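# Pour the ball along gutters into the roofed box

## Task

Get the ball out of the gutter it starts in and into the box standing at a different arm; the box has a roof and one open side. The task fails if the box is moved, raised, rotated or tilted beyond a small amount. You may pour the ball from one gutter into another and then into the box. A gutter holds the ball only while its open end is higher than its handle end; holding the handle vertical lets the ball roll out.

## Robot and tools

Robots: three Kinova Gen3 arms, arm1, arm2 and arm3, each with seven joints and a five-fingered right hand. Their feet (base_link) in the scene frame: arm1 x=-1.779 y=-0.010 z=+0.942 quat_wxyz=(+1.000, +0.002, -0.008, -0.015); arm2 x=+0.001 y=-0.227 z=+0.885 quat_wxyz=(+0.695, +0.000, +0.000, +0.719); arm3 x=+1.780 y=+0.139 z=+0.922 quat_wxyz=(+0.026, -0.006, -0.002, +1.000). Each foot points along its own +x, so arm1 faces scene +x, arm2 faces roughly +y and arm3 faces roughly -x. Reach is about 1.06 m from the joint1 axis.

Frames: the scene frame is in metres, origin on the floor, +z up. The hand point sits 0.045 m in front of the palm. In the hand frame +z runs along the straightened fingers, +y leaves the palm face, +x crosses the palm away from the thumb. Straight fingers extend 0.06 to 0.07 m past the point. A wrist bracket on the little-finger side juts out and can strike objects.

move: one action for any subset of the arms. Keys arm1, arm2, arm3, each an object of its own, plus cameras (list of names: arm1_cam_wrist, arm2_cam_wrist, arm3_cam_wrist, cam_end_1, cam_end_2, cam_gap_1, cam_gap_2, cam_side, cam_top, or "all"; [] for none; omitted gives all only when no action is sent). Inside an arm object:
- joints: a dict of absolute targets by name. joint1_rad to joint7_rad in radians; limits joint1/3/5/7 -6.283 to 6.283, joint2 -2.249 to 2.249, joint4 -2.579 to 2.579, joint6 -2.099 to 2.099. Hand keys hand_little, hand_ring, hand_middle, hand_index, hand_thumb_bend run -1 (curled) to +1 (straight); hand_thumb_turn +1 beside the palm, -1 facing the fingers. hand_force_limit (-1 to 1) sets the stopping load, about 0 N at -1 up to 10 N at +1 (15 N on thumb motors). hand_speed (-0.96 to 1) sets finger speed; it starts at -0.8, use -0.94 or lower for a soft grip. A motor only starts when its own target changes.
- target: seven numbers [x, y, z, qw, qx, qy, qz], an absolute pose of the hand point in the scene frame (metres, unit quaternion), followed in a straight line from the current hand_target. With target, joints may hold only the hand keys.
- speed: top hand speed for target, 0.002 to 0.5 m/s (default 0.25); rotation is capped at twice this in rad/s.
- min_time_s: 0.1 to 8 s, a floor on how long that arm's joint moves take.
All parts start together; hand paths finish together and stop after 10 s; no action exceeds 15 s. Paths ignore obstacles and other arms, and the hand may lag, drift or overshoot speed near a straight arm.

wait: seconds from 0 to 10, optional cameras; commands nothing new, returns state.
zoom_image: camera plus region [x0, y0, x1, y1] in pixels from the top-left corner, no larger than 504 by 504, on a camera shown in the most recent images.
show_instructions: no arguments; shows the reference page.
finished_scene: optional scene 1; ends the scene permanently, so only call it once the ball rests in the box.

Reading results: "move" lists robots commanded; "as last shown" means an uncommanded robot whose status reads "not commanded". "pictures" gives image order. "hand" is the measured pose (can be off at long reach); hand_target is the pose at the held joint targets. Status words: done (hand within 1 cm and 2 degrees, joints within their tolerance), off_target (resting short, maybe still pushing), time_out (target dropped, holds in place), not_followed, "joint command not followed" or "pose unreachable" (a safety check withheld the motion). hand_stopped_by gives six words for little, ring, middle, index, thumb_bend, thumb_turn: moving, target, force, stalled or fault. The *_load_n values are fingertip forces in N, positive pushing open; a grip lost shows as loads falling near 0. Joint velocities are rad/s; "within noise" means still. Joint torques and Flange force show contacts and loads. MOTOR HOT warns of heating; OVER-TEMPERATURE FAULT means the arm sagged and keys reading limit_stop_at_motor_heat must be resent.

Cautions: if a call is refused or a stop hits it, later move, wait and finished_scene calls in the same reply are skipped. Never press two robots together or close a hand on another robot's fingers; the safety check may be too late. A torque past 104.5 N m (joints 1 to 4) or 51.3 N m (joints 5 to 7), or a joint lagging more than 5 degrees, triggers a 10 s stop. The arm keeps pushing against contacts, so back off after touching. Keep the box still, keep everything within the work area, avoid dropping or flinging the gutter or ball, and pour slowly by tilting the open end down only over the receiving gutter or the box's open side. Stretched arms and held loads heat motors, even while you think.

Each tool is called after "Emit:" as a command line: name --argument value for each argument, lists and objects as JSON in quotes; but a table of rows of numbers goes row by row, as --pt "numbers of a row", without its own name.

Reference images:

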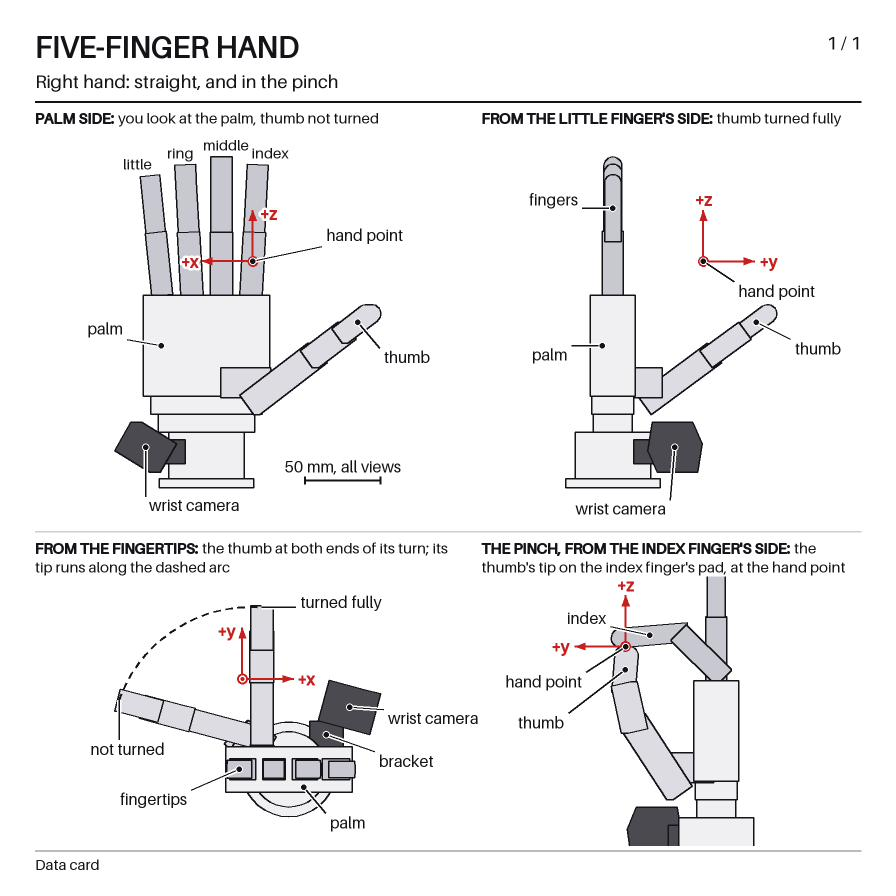

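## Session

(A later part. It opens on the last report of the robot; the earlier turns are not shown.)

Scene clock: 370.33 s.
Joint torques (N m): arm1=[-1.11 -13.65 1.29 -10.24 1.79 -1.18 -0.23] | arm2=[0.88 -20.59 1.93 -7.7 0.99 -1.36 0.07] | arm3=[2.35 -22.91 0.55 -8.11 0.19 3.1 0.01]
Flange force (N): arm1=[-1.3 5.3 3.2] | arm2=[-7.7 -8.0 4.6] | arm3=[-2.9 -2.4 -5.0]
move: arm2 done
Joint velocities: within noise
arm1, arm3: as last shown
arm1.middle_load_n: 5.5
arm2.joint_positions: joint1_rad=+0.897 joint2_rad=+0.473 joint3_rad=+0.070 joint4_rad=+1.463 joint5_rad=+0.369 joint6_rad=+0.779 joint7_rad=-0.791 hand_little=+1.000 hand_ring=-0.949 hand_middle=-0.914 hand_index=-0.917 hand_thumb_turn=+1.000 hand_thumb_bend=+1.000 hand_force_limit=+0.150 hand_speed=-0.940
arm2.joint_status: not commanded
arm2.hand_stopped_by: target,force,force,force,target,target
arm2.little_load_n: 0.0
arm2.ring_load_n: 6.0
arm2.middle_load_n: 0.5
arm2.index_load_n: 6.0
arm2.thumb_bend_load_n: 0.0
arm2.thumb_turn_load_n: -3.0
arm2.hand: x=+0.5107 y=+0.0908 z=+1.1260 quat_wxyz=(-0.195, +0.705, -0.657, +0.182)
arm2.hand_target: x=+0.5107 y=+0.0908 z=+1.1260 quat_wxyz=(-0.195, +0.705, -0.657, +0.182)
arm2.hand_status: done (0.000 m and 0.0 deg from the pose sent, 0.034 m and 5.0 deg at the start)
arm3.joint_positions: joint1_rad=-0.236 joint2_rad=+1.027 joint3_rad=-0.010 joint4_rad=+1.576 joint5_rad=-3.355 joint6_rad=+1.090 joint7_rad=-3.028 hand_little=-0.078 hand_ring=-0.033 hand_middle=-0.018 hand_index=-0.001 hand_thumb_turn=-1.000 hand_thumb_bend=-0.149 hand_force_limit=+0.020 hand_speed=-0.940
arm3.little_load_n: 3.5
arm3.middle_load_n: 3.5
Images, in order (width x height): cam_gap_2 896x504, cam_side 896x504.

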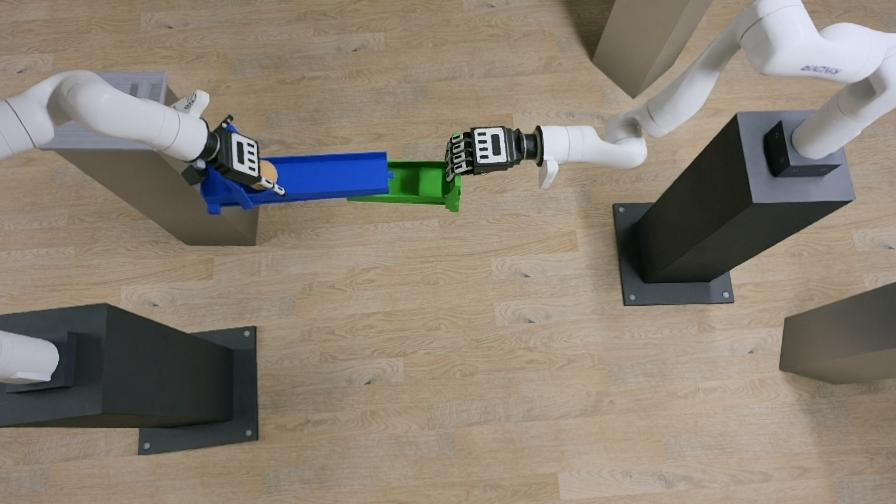

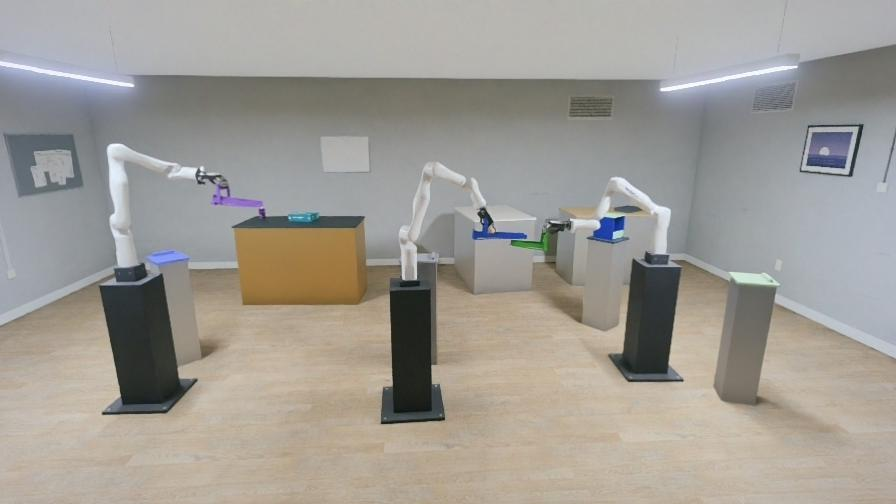

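Emit:
move --arm2 '{"target": [0.5193, 0.0914, 1.1613, 0.13955, -0.71792, 0.66947, -0.13013], "speed": 0.02}' --cameras '["arm2_cam_wrist", "cam_gap_2", "cam_side"]'

Emit:
zoom_image --camera "cam_gap_2" --region '[170, 90, 470, 230]'

Scene clock: 375.00 s.
Joint torques (N m): arm1=[-1.12 -13.57 1.32 -10.26 1.77 -1.19 -0.23] | arm2=[0.86 -22.42 1.66 -7.84 0.77 -1.19 0.14] | arm3=[2.35 -22.77 0.51 -8.23 0.18 2.95 -0.04]
Flange force (N): arm1=[-1.1 5.3 3.1] | arm2=[-8.2 -11.6 2.4] | arm3=[-2.8 -2.6 -6.0]
move: arm2 done
Joint velocities: within noise
arm1, arm3: as last shown
arm1.middle_load_n: 6.0
arm1.index_load_n: 6.5
arm2.joint_positions: joint1_rad=+1.006 joint2_rad=+0.564 joint3_rad=-0.004 joint4_rad=+1.145 joint5_rad=+0.218 joint6_rad=+1.108 joint7_rad=-0.599 hand_little=+1.000 hand_ring=-0.949 hand_middle=-0.914 hand_index=-0.917 hand_thumb_turn=+1.000 hand_thumb_bend=+1.000 hand_force_limit=+0.150 hand_speed=-0.940
arm2.joint_status: not commanded
arm2.hand_stopped_by: target,force,force,force,target,target
arm2.little_load_n: 0.0
arm2.ring_load_n: 6.0
arm2.middle_load_n: 0.5
arm2.index_load_n: 6.0
arm2.thumb_bend_load_n: 0.0
arm2.thumb_turn_load_n: -3.0
arm2.hand: x=+0.5193 y=+0.0914 z=+1.1613 quat_wxyz=(-0.140, +0.718, -0.669, +0.130)
arm2.hand_target: x=+0.5193 y=+0.0914 z=+1.1613 quat_wxyz=(-0.140, +0.718, -0.669, +0.130)
arm2.hand_status: done (0.000 m and 0.0 deg from the pose sent, 0.036 m and 9.0 deg at the start)
arm3.little_load_n: 4.0
arm3.index_load_n: 5.5
arm3.thumb_turn_load_n: 3.0
Images, in order (width x height): arm2_cam_wrist 672x504, cam_gap_2 896x504, cam_side 896x504.

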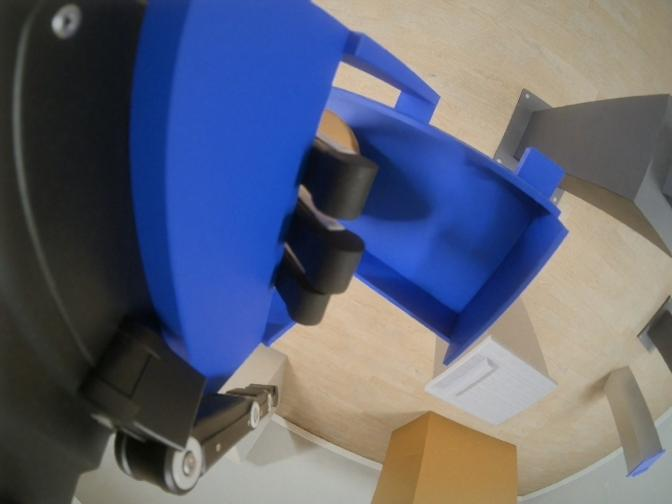

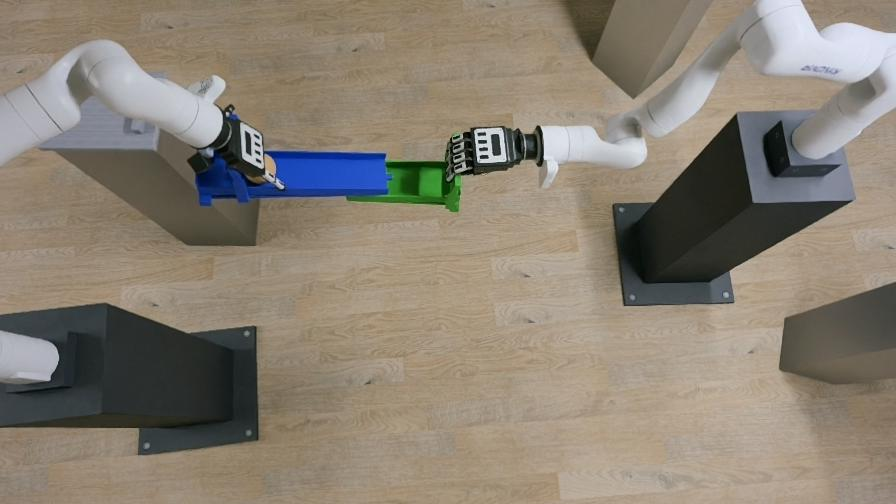

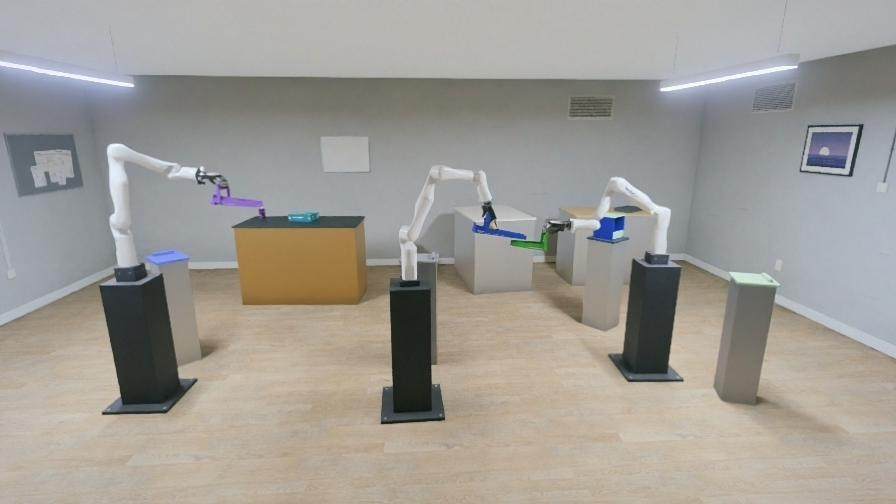

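Scaled by 1.680 from the camera's image (finer frame: 1280x720).

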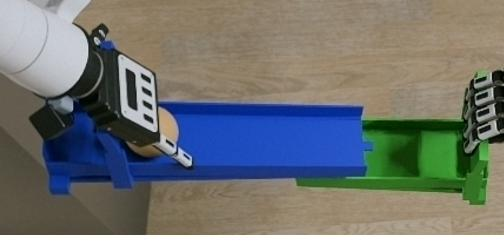

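Emit:
move --arm2 '{"target": [0.509, 0.0906, 1.18, 0.226, -0.69556, 0.64862, -0.21075], "speed": 0.06}' --cameras '["arm2_cam_wrist"]'

Emit:
move --arm2 '{"joints": {"hand_ring": -0.93, "hand_middle": -0.9, "hand_index": -0.896, "hand_speed": -0.9}}' --cameras '["arm2_cam_wrist"]'

Emit:
zoom_image --camera "arm2_cam_wrist" --region '[260, 60, 580, 380]'

Scene clock: 382.77 s.
Joint torques (N m): arm1=[-1.21 -13.64 1.31 -10.28 1.81 -1.14 -0.29] | arm2=[0.84 -19.34 2.12 -8.17 1.15 -1.51 0.08] | arm3=[2.38 -22.8 0.59 -8.16 0.23 3.02 -0.03]
Flange force (N): arm1=[-1.2 5.1 3.1] | arm2=[-7.8 -7.6 3.9] | arm3=[-3.0 -2.6 -5.5]
move: arm2 done
Joint velocities: within noise
arm1, arm3: as last shown
arm1.index_load_n: 6.0
arm2.joint_positions: joint1_rad=+0.849 joint2_rad=+0.387 joint3_rad=+0.088 joint4_rad=+1.456 joint5_rad=+0.436 joint6_rad=+0.816 joint7_rad=-0.837 hand_little=+1.000 hand_ring=-0.949 hand_middle=-0.914 hand_index=-0.917 hand_thumb_turn=+1.000 hand_thumb_bend=+1.000 hand_force_limit=+0.150 hand_speed=-0.940
arm2.joint_status: not commanded
arm2.hand_stopped_by: target,force,force,force,target,target
arm2.little_load_n: 0.0
arm2.ring_load_n: 6.0
arm2.middle_load_n: 0.5
arm2.index_load_n: 6.0
arm2.thumb_bend_load_n: 0.0
arm2.thumb_turn_load_n: -3.0
arm2.hand: x=+0.5090 y=+0.0906 z=+1.1800 quat_wxyz=(-0.226, +0.696, -0.649, +0.211)
arm2.hand_target: x=+0.5090 y=+0.0906 z=+1.1800 quat_wxyz=(-0.226, +0.696, -0.649, +0.211)
arm2.hand_status: done (0.000 m and 0.0 deg from the pose sent, 0.021 m and 14.0 deg at the start)
arm3.thumb_turn_load_n: 2.5
Images, in order (width x height): arm2_cam_wrist 672x504.

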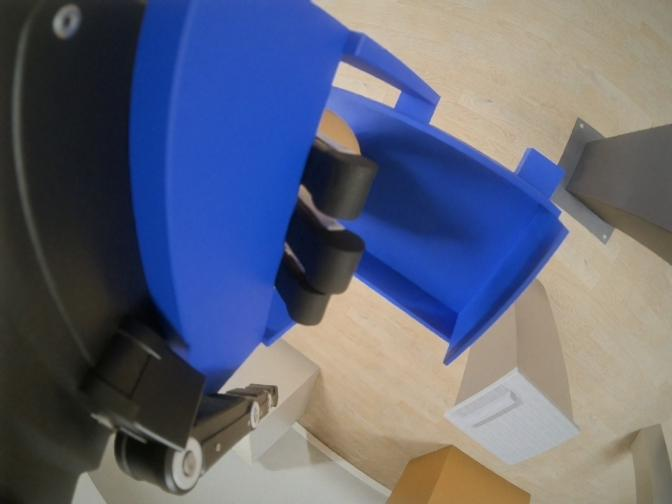

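Scene clock: 383.33 s.
Joint torques (N m): arm1=[-1.14 -13.63 1.32 -10.25 1.73 -1.22 -0.28] | arm2=[0.9 -19.37 1.83 -8.16 1.18 -1.47 0.09] | arm3=[2.35 -22.82 0.62 -8.27 0.2 3.04 -0.03]
Flange force (N): arm1=[-1.1 5.2 3.3] | arm2=[-7.9 -7.3 4.0] | arm3=[-2.9 -2.6 -5.9]
move: arm2 done
Joint velocities: within noise
arm1.joint_positions: joint1_rad=-0.873 joint2_rad=+0.128 joint3_rad=+0.052 joint4_rad=+1.887 joint5_rad=-1.395 joint6_rad=-0.941 joint7_rad=+1.112 hand_little=-0.070 hand_ring=-0.051 hand_middle=-0.034 hand_index=-0.008 hand_thumb_turn=-1.000 hand_thumb_bend=-0.068 hand_force_limit=+0.000 hand_speed=-0.940
arm1.joint_status: not commanded
arm1.hand_stopped_by: force,force,force,force,force,target
arm1.little_load_n: 2.5
arm1.ring_load_n: 5.0
arm1.middle_load_n: 6.0
arm1.index_load_n: 6.0
arm1.thumb_bend_load_n: 7.5
arm1.thumb_turn_load_n: 2.5
arm1.hand: x=-1.2200 y=+0.2000 z=+1.4200 quat_wxyz=(-0.439, +0.488, -0.561, +0.505)
arm1.hand_target: x=-1.2200 y=+0.2000 z=+1.4200 quat_wxyz=(-0.439, +0.488, -0.561, +0.505)
arm1.hand_status: not commanded
arm2.joint_positions: joint1_rad=+0.849 joint2_rad=+0.387 joint3_rad=+0.088 joint4_rad=+1.456 joint5_rad=+0.436 joint6_rad=+0.816 joint7_rad=-0.837 hand_little=+1.000 hand_ring=-0.930 hand_middle=-0.900 hand_index=-0.896 hand_thumb_turn=+1.000 hand_thumb_bend=+1.000 hand_force_limit=+0.150 hand_speed=-0.900
arm2.joint_status: all done
arm2.hand_stopped_by: target,target,target,target,target,target
arm2.little_load_n: 0.0
arm2.ring_load_n: 3.0
arm2.middle_load_n: 0.0
arm2.index_load_n: 1.5
arm2.thumb_bend_load_n: 0.0
arm2.thumb_turn_load_n: -3.0
arm2.hand: x=+0.5090 y=+0.0906 z=+1.1800 quat_wxyz=(-0.226, +0.696, -0.649, +0.211)
arm2.hand_target: x=+0.5090 y=+0.0906 z=+1.1800 quat_wxyz=(-0.226, +0.696, -0.649, +0.211)
arm2.hand_status: not commanded
arm3: as last shown
Images, in order (width x height): arm2_cam_wrist 672x504.

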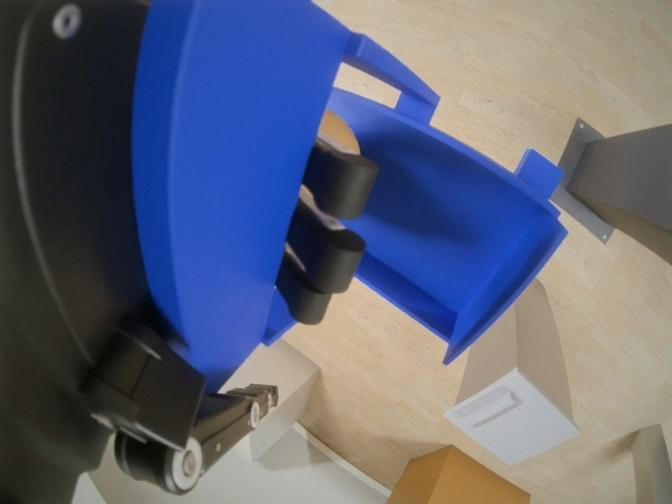

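Scaled by 1.575 from the camera's image (finer frame: 960x720).

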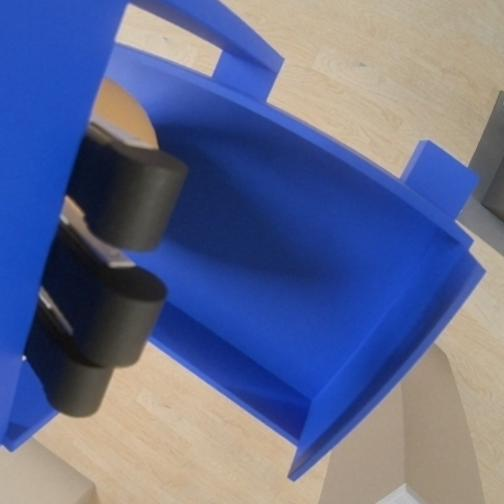

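Emit:
move --arm2 '{"joints": {"hand_ring": -0.91, "hand_middle": -0.88, "hand_index": -0.88, "hand_speed": -0.93}}' --cameras '["arm2_cam_wrist"]'

Emit:
zoom_image --camera "arm2_cam_wrist" --region '[260, 60, 580, 380]'

Scene clock: 384.17 s.
Joint torques (N m): arm1=[-1.1 -13.57 1.34 -10.23 1.76 -1.21 -0.21] | arm2=[0.92 -19.4 2.01 -8.19 1.19 -1.51 0.07] | arm3=[2.26 -22.81 0.5 -8.23 0.22 3.09 -0.07]
Flange force (N): arm1=[-1.1 5.3 3.2] | arm2=[-7.9 -7.5 4.0] | arm3=[-2.8 -2.7 -5.5]
move: arm2 done
Joint velocities: within noise
arm1, arm3: as last shown
arm2.joint_positions: joint1_rad=+0.849 joint2_rad=+0.387 joint3_rad=+0.088 joint4_rad=+1.456 joint5_rad=+0.436 joint6_rad=+0.816 joint7_rad=-0.837 hand_little=+1.000 hand_ring=-0.910 hand_middle=-0.880 hand_index=-0.880 hand_thumb_turn=+1.000 hand_thumb_bend=+1.000 hand_force_limit=+0.150 hand_speed=-0.930
arm2.joint_status: all done
arm2.hand_stopped_by: target,target,target,target,target,target
arm2.little_load_n: 0.0
arm2.ring_load_n: 1.5
arm2.middle_load_n: 0.0
arm2.index_load_n: 1.0
arm2.thumb_bend_load_n: 0.0
arm2.thumb_turn_load_n: -2.5
arm2.hand: x=+0.5090 y=+0.0906 z=+1.1800 quat_wxyz=(-0.226, +0.696, -0.649, +0.211)
arm2.hand_target: x=+0.5090 y=+0.0906 z=+1.1800 quat_wxyz=(-0.226, +0.696, -0.649, +0.211)
arm2.hand_status: not commanded
arm3.middle_load_n: 3.0
Images, in order (width x height): arm2_cam_wrist 672x504.

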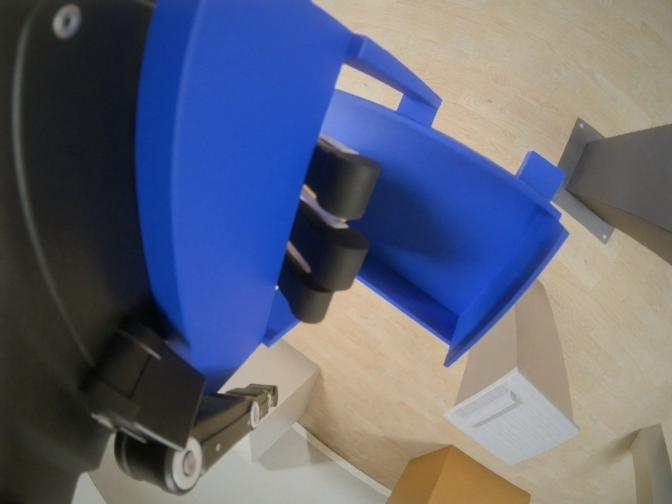

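Scaled by 1.575 from the camera's image (finer frame: 960x720).

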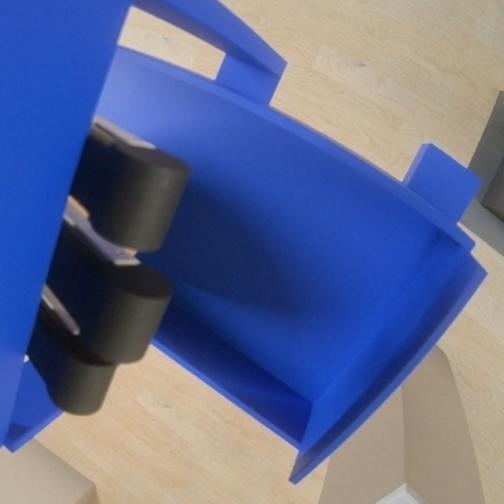

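Emit:
move --cameras '["cam_gap_2", "cam_side", "cam_top", "arm3_cam_wrist"]'

Emit:
zoom_image --camera "cam_gap_2" --region '[170, 90, 470, 230]'

Emit:
zoom_image --camera "cam_side" --region '[470, 200, 550, 260]'

Scene clock: 384.37 s.
Joint torques (N m): arm1=[-1.11 -13.59 1.38 -10.21 1.74 -1.17 -0.21] | arm2=[0.88 -19.3 2.02 -8.1 1.19 -1.49 0.12] | arm3=[2.31 -22.87 0.49 -8.15 0.22 3.09 -0.04]
Flange force (N): arm1=[-1.2 5.4 3.2] | arm2=[-8.0 -7.6 3.8] | arm3=[-2.9 -2.5 -5.2]
Joint velocities: within noise
arm1.joint_positions: joint1_rad=-0.873 joint2_rad=+0.128 joint3_rad=+0.052 joint4_rad=+1.887 joint5_rad=-1.395 joint6_rad=-0.941 joint7_rad=+1.112 hand_little=-0.070 hand_ring=-0.051 hand_middle=-0.034 hand_index=-0.008 hand_thumb_turn=-1.000 hand_thumb_bend=-0.068 hand_force_limit=+0.000 hand_speed=-0.940
arm1.joint_status: not commanded
arm1.hand_stopped_by: force,force,force,force,force,target
arm1.little_load_n: 2.5
arm1.ring_load_n: 5.0
arm1.middle_load_n: 5.5
arm1.index_load_n: 6.0
arm1.thumb_bend_load_n: 7.5
arm1.thumb_turn_load_n: 2.5
arm1.hand: x=-1.2200 y=+0.2000 z=+1.4200 quat_wxyz=(-0.439, +0.488, -0.561, +0.505) (m; scene frame)
arm1.hand_target: x=-1.2200 y=+0.2000 z=+1.4200 quat_wxyz=(-0.439, +0.488, -0.561, +0.505) (m; scene frame)
arm1.hand_status: not commanded
arm2.joint_positions: joint1_rad=+0.849 joint2_rad=+0.387 joint3_rad=+0.088 joint4_rad=+1.456 joint5_rad=+0.436 joint6_rad=+0.816 joint7_rad=-0.837 hand_little=+1.000 hand_ring=-0.910 hand_middle=-0.880 hand_index=-0.880 hand_thumb_turn=+1.000 hand_thumb_bend=+1.000 hand_force_limit=+0.150 hand_speed=-0.930
arm2.joint_status: all done
arm2.hand_stopped_by: target,target,target,target,target,target
arm2.little_load_n: 0.0
arm2.ring_load_n: 1.5
arm2.middle_load_n: 0.0
arm2.index_load_n: 1.0
arm2.thumb_bend_load_n: 0.0
arm2.thumb_turn_load_n: -2.5
arm2.hand: x=+0.5090 y=+0.0906 z=+1.1800 quat_wxyz=(-0.226, +0.696, -0.649, +0.211) (m; scene frame)
arm2.hand_target: x=+0.5090 y=+0.0906 z=+1.1800 quat_wxyz=(-0.226, +0.696, -0.649, +0.211) (m; scene frame)
arm2.hand_status: not commanded
arm3.joint_positions: joint1_rad=-0.236 joint2_rad=+1.027 joint3_rad=-0.010 joint4_rad=+1.576 joint5_rad=-3.355 joint6_rad=+1.090 joint7_rad=-3.028 hand_little=-0.078 hand_ring=-0.033 hand_middle=-0.018 hand_index=-0.001 hand_thumb_turn=-1.000 hand_thumb_bend=-0.149 hand_force_limit=+0.020 hand_speed=-0.940
arm3.joint_status: not commanded
arm3.hand_stopped_by: force,force,force,force,force,target
arm3.little_load_n: 4.0
arm3.ring_load_n: 2.5
arm3.middle_load_n: 3.5
arm3.index_load_n: 5.5
arm3.thumb_bend_load_n: 5.0
arm3.thumb_turn_load_n: 2.5
arm3.hand: x=+0.9366 y=+0.0326 z=+1.1000 quat_wxyz=(+0.509, -0.491, -0.491, +0.509) (m; scene frame)
arm3.hand_target: x=+0.9366 y=+0.0326 z=+1.1000 quat_wxyz=(+0.509, -0.491, -0.491, +0.509) (m; scene frame)
arm3.hand_status: not commanded
pictures: arm3_cam_wrist, cam_gap_2, cam_side, cam_top
Images, in order (width x height): arm3_cam_wrist 672x504, cam_gap_2 896x504, cam_side 896x504, cam_top 896x504.

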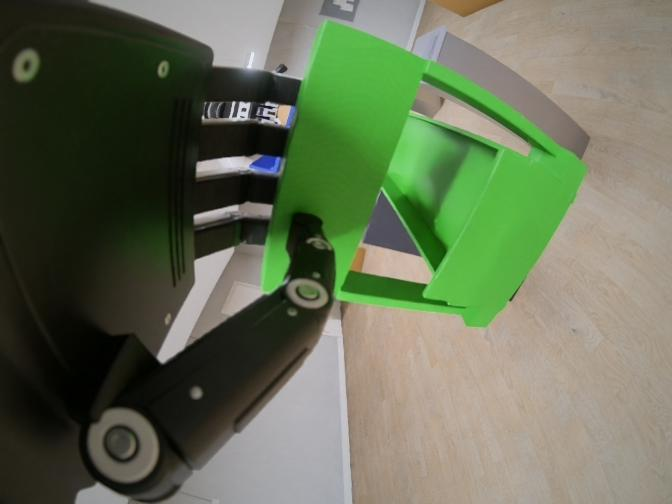

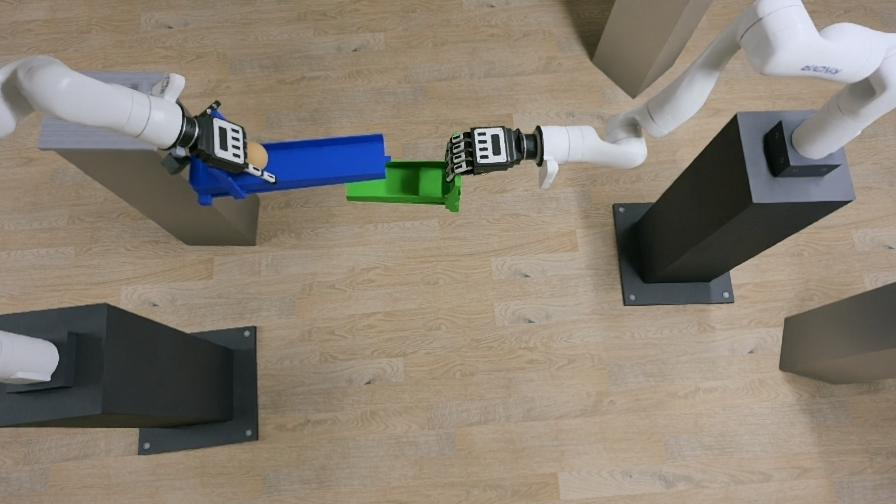

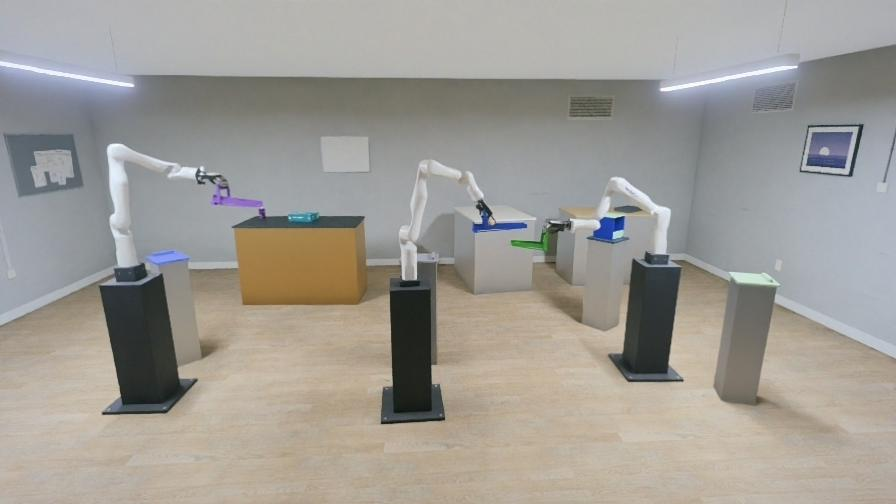

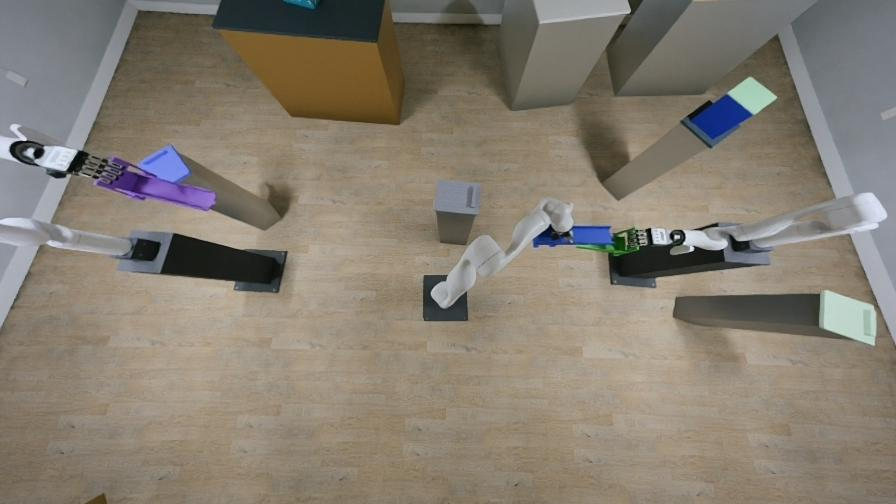

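Scaled by 1.680 from the camera's image (finer frame: 1280x720).

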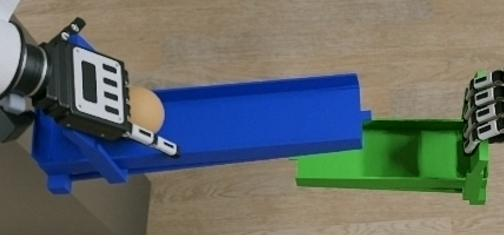

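Scaled by 6.300 from the camera's image (finer frame: 1280x720).

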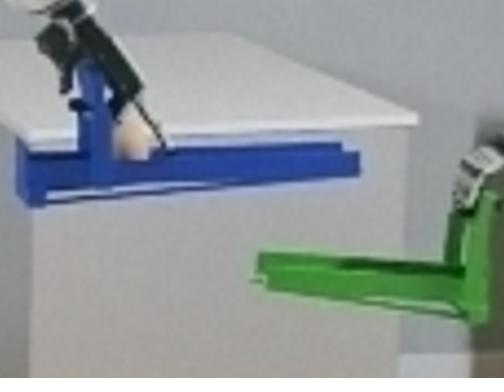

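Emit:
move --arm2 '{"target": [0.5107, 0.0908, 1.14, 0.19545, -0.70475, 0.6572, -0.18226], "speed": 0.04}' --cameras '["arm2_cam_wrist", "cam_gap_2", "cam_side"]'

Emit:
zoom_image --camera "cam_gap_2" --region '[170, 90, 470, 230]'

Emit:
zoom_image --camera "cam_side" --region '[470, 200, 570, 270]'

Scene clock: 386.53 s.
Joint torques (N m): arm1=[-1.16 -13.58 1.4 -10.19 1.77 -1.17 -0.28] | arm2=[0.89 -20.57 1.94 -7.8 0.99 -1.4 0.07] | arm3=[2.26 -22.9 0.51 -8.18 0.18 3.02 0]
Flange force (N): arm1=[-1.3 5.0 3.2] | arm2=[-7.9 -8.4 4.3] | arm3=[-2.7 -2.3 -5.5]
move: arm2 done
Joint velocities: within noise
arm1, arm3: as last shown
arm1.middle_load_n: 6.0
arm2.joint_positions: joint1_rad=+0.906 joint2_rad=+0.462 joint3_rad=+0.057 joint4_rad=+1.434 joint5_rad=+0.365 joint6_rad=+0.818 joint7_rad=-0.778 hand_little=+1.000 hand_ring=-0.910 hand_middle=-0.880 hand_index=-0.880 hand_thumb_turn=+1.000 hand_thumb_bend=+1.000 hand_force_limit=+0.150 hand_speed=-0.930
arm2.joint_status: not commanded
arm2.hand_stopped_by: target,target,target,target,target,target
arm2.little_load_n: 0.0
arm2.ring_load_n: 2.0
arm2.middle_load_n: 0.0
arm2.index_load_n: 1.0
arm2.thumb_bend_load_n: -0.5
arm2.thumb_turn_load_n: -2.5
arm2.hand: x=+0.5107 y=+0.0908 z=+1.1400 quat_wxyz=(-0.195, +0.705, -0.657, +0.182)
arm2.hand_target: x=+0.5107 y=+0.0908 z=+1.1400 quat_wxyz=(-0.195, +0.705, -0.657, +0.182)
arm2.hand_status: done (0.000 m and 0.0 deg from the pose sent, 0.040 m and 5.0 deg at the start)
arm3.ring_load_n: 2.0
arm3.middle_load_n: 3.0
arm3.index_load_n: 6.0
Images, in order (width x height): arm2_cam_wrist 672x504, cam_gap_2 896x504, cam_side 896x504.

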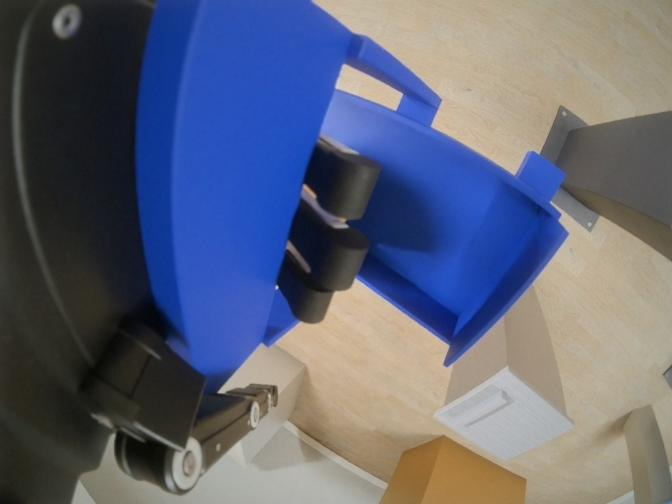

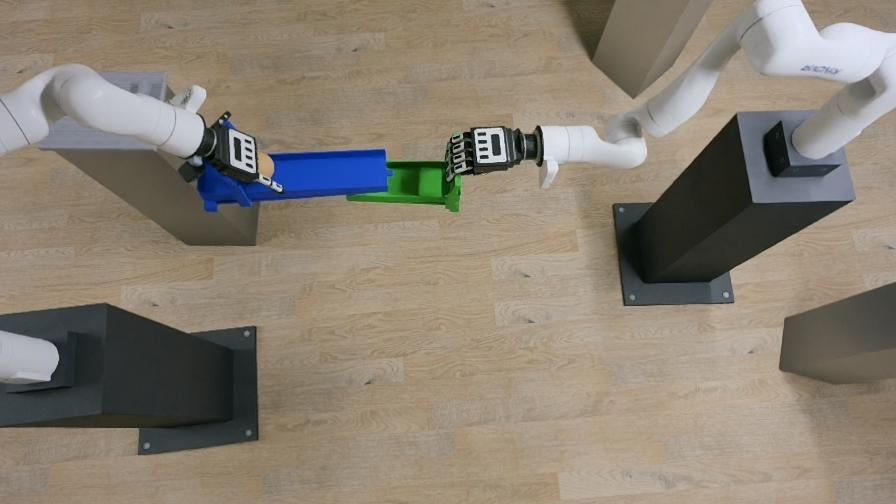

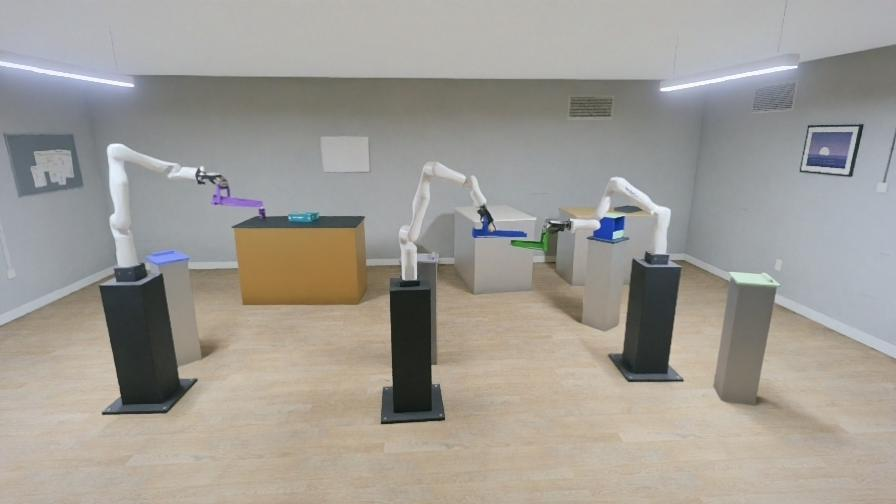

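Scaled by 1.680 from the camera's image (finer frame: 1280x720).

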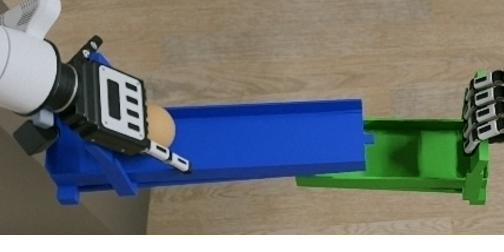

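Scaled by 5.040 from the camera's image (finer frame: 1280x720).

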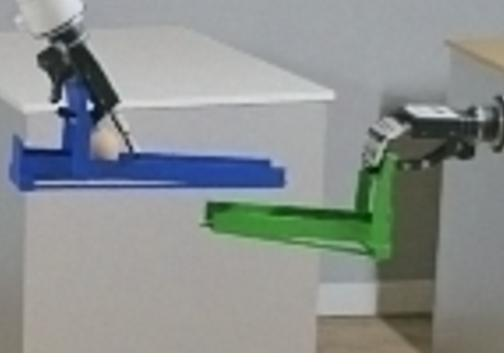

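Emit:
move --arm2 '{"target": [0.5157, 0.0911, 1.16, 0.15829, -0.71402, 0.66584, -0.14761], "speed": 0.015}' --cameras '["arm2_cam_wrist", "arm3_cam_wrist", "cam_gap_2", "cam_side"]'

Emit:
zoom_image --camera "cam_gap_2" --region '[170, 90, 470, 230]'

Emit:
zoom_image --camera "cam_side" --region '[470, 200, 570, 270]'

Scene clock: 391.00 s.
Joint torques (N m): arm1=[-1.17 -13.67 1.31 -10.18 1.77 -1.1 -0.24] | arm2=[0.79 -21.73 1.76 -7.85 0.86 -1.28 0.08] | arm3=[2.29 -22.86 0.51 -8.06 0.21 3.03 -0.07]
Flange force (N): arm1=[-1.5 5.2 3.3] | arm2=[-7.9 -10.8 3.0] | arm3=[-2.9 -2.4 -5.0]
move: arm2 done
Joint velocities: within noise
arm1, arm3: as last shown
arm1.middle_load_n: 5.5
arm2.joint_positions: joint1_rad=+0.980 joint2_rad=+0.520 joint3_rad=+0.006 joint4_rad=+1.235 joint5_rad=+0.259 joint6_rad=+1.023 joint7_rad=-0.646 hand_little=+1.000 hand_ring=-0.910 hand_middle=-0.880 hand_index=-0.880 hand_thumb_turn=+1.000 hand_thumb_bend=+1.000 hand_force_limit=+0.150 hand_speed=-0.930
arm2.joint_status: not commanded
arm2.hand_stopped_by: target,target,target,target,target,target
arm2.little_load_n: 0.0
arm2.ring_load_n: 2.0
arm2.middle_load_n: 0.0
arm2.index_load_n: 1.0
arm2.thumb_bend_load_n: 0.0
arm2.thumb_turn_load_n: -2.5
arm2.hand: x=+0.5157 y=+0.0911 z=+1.1600 quat_wxyz=(-0.158, +0.714, -0.666, +0.148)
arm2.hand_target: x=+0.5157 y=+0.0911 z=+1.1600 quat_wxyz=(-0.158, +0.714, -0.666, +0.148)
arm2.hand_status: done (0.000 m and 0.0 deg from the pose sent, 0.021 m and 6.0 deg at the start)
arm3.ring_load_n: 2.5
arm3.middle_load_n: 3.5
arm3.index_load_n: 5.5
Images, in order (width x height): arm2_cam_wrist 672x504, arm3_cam_wrist 672x504, cam_gap_2 896x504, cam_side 896x504.

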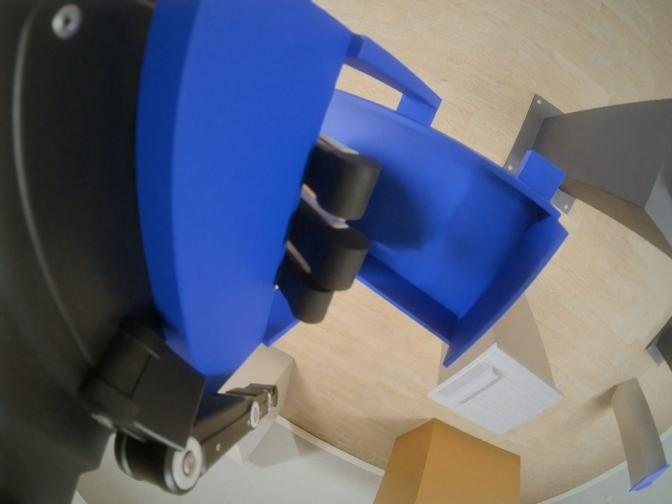

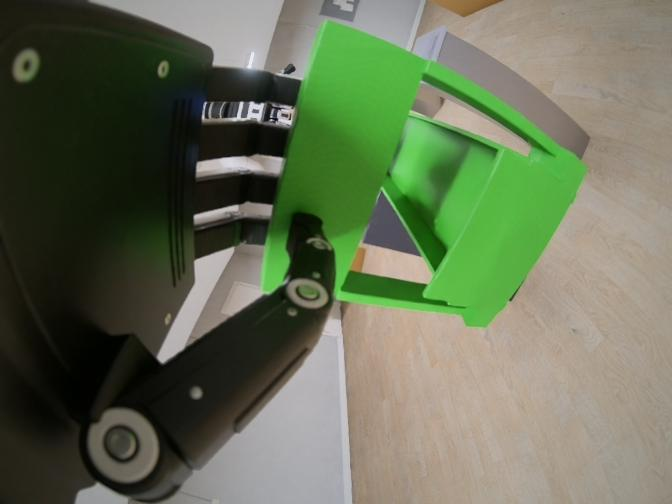

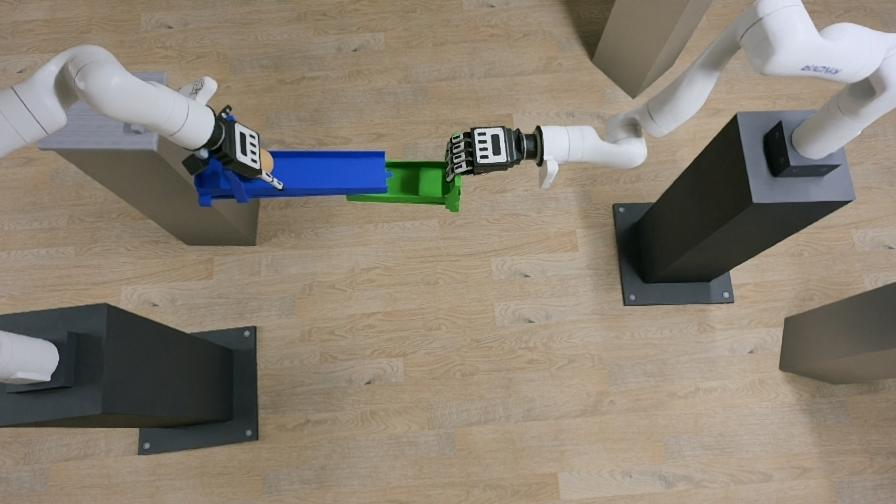

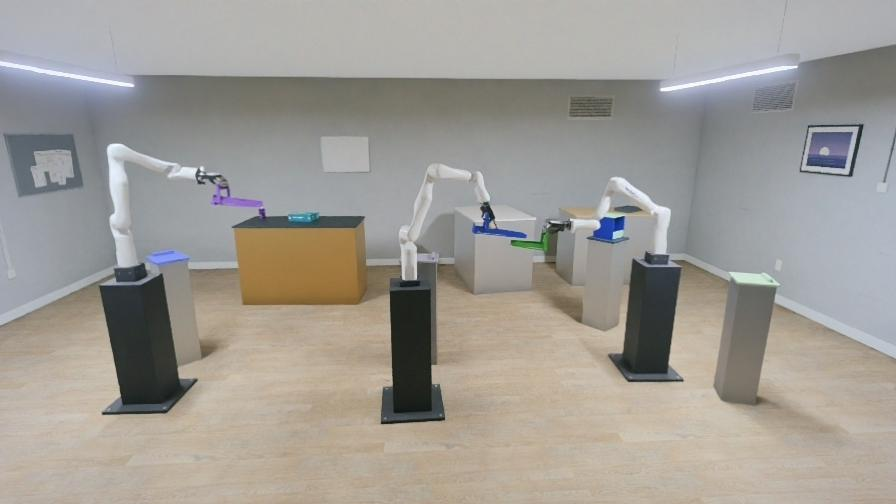

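Scaled by 1.680 from the camera's image (finer frame: 1280x720).

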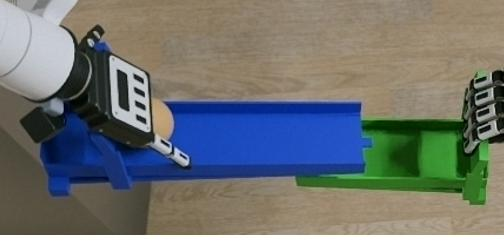

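Scaled by 5.040 from the camera's image (finer frame: 1280x720).

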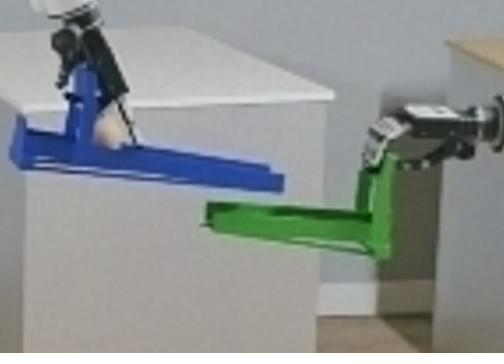

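Emit:
zoom_image --camera "cam_gap_2" --region '[200, 110, 320, 210]'

Emit:
zoom_image --camera "cam_side" --region '[468, 195, 518, 245]'

Emit:
zoom_image --camera "arm2_cam_wrist" --region '[260, 90, 400, 260]'

Scaled by 4.200 from the camera's image (finer frame: 1280x720).

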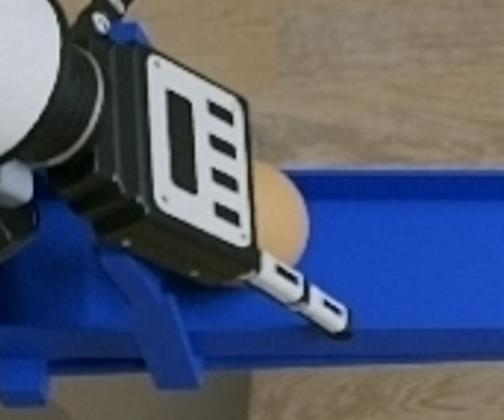

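Scaled by 10.080 from the camera's image (finer frame: 1280x720).

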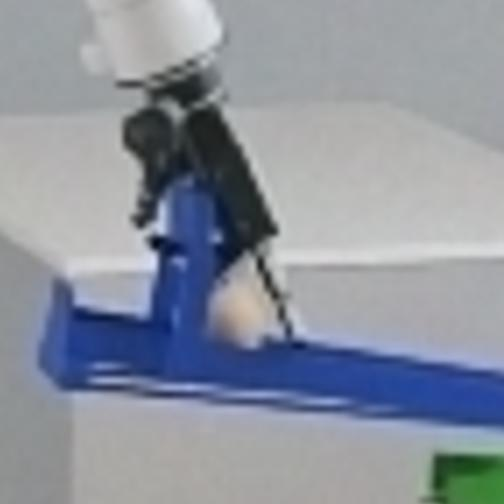

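Scaled by 2.965 from the camera's image (finer frame: 960x720).

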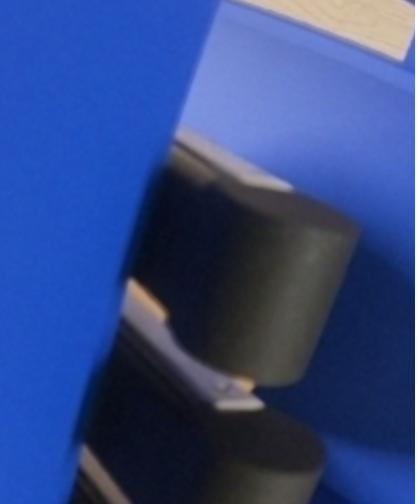

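Emit:
move --arm2 '{"joints": {"hand_ring": -0.87, "hand_middle": -0.85, "hand_index": -0.85, "hand_speed": -0.93}}' --cameras '["arm2_cam_wrist", "cam_gap_2", "cam_side"]'

Emit:
zoom_image --camera "cam_gap_2" --region '[170, 90, 470, 230]'

Scene clock: 393.20 s.
Joint torques (N m): arm1=[-1.17 -13.57 1.34 -10.25 1.79 -1.16 -0.21] | arm2=[0.86 -21.8 1.68 -8.02 0.91 -1.32 0.06] | arm3=[2.38 -22.93 0.56 -8.2 0.19 3.05 -0.04]
Flange force (N): arm1=[-1.1 5.3 3.1] | arm2=[-7.7 -10.2 3.1] | arm3=[-3.0 -2.4 -5.4]
move: arm2 done
Joint velocities: within noise
arm1, arm3: as last shown
arm1.middle_load_n: 6.0
arm2.joint_positions: joint1_rad=+0.980 joint2_rad=+0.520 joint3_rad=+0.006 joint4_rad=+1.235 joint5_rad=+0.259 joint6_rad=+1.023 joint7_rad=-0.646 hand_little=+1.000 hand_ring=-0.870 hand_middle=-0.850 hand_index=-0.850 hand_thumb_turn=+1.000 hand_thumb_bend=+1.000 hand_force_limit=+0.150 hand_speed=-0.930
arm2.joint_status: all done
arm2.hand_stopped_by: target,target,target,target,target,target
arm2.little_load_n: 0.0
arm2.ring_load_n: 1.0
arm2.middle_load_n: 0.0
arm2.index_load_n: 2.5
arm2.thumb_bend_load_n: 0.0
arm2.thumb_turn_load_n: -1.0
arm2.hand: x=+0.5157 y=+0.0911 z=+1.1600 quat_wxyz=(-0.158, +0.714, -0.666, +0.148)
arm2.hand_target: x=+0.5157 y=+0.0911 z=+1.1600 quat_wxyz=(-0.158, +0.714, -0.666, +0.148)
arm2.hand_status: not commanded
arm3.middle_load_n: 3.0
Images, in order (width x height): arm2_cam_wrist 672x504, cam_gap_2 896x504, cam_side 896x504.

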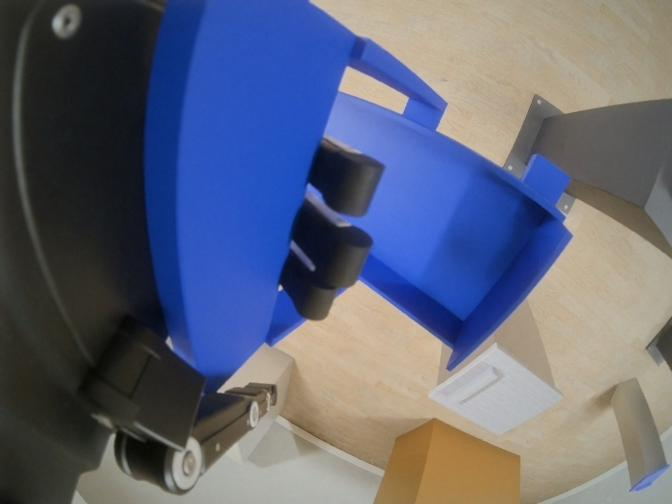

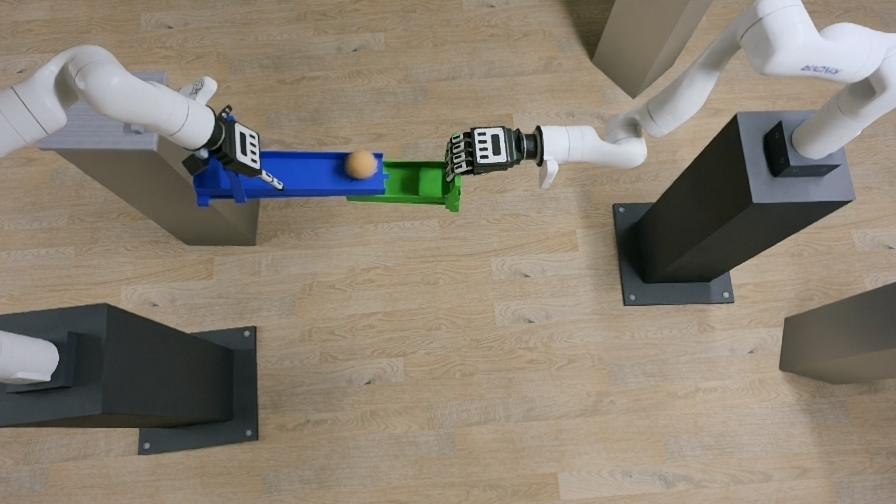

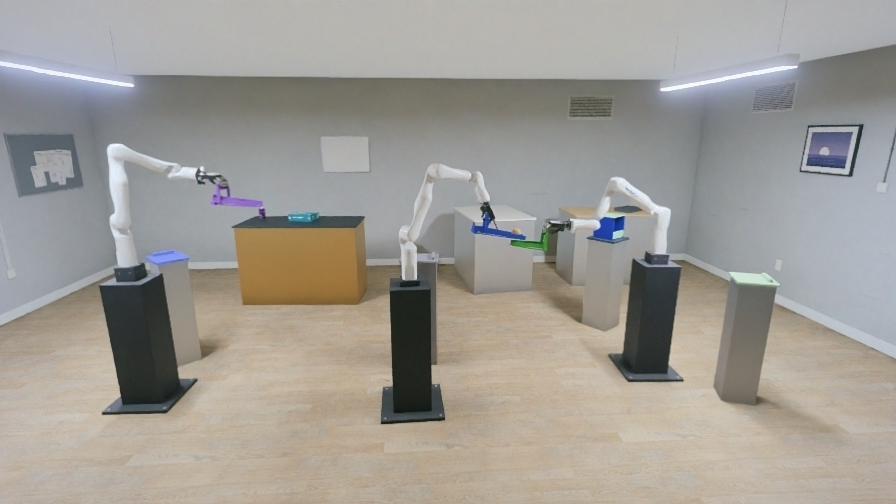

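Scaled by 1.680 from the camera's image (finer frame: 1280x720).

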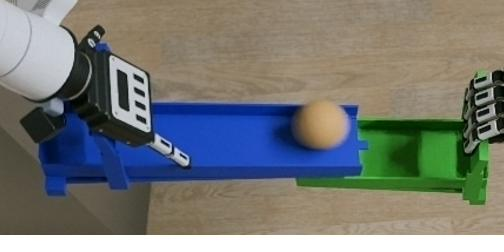

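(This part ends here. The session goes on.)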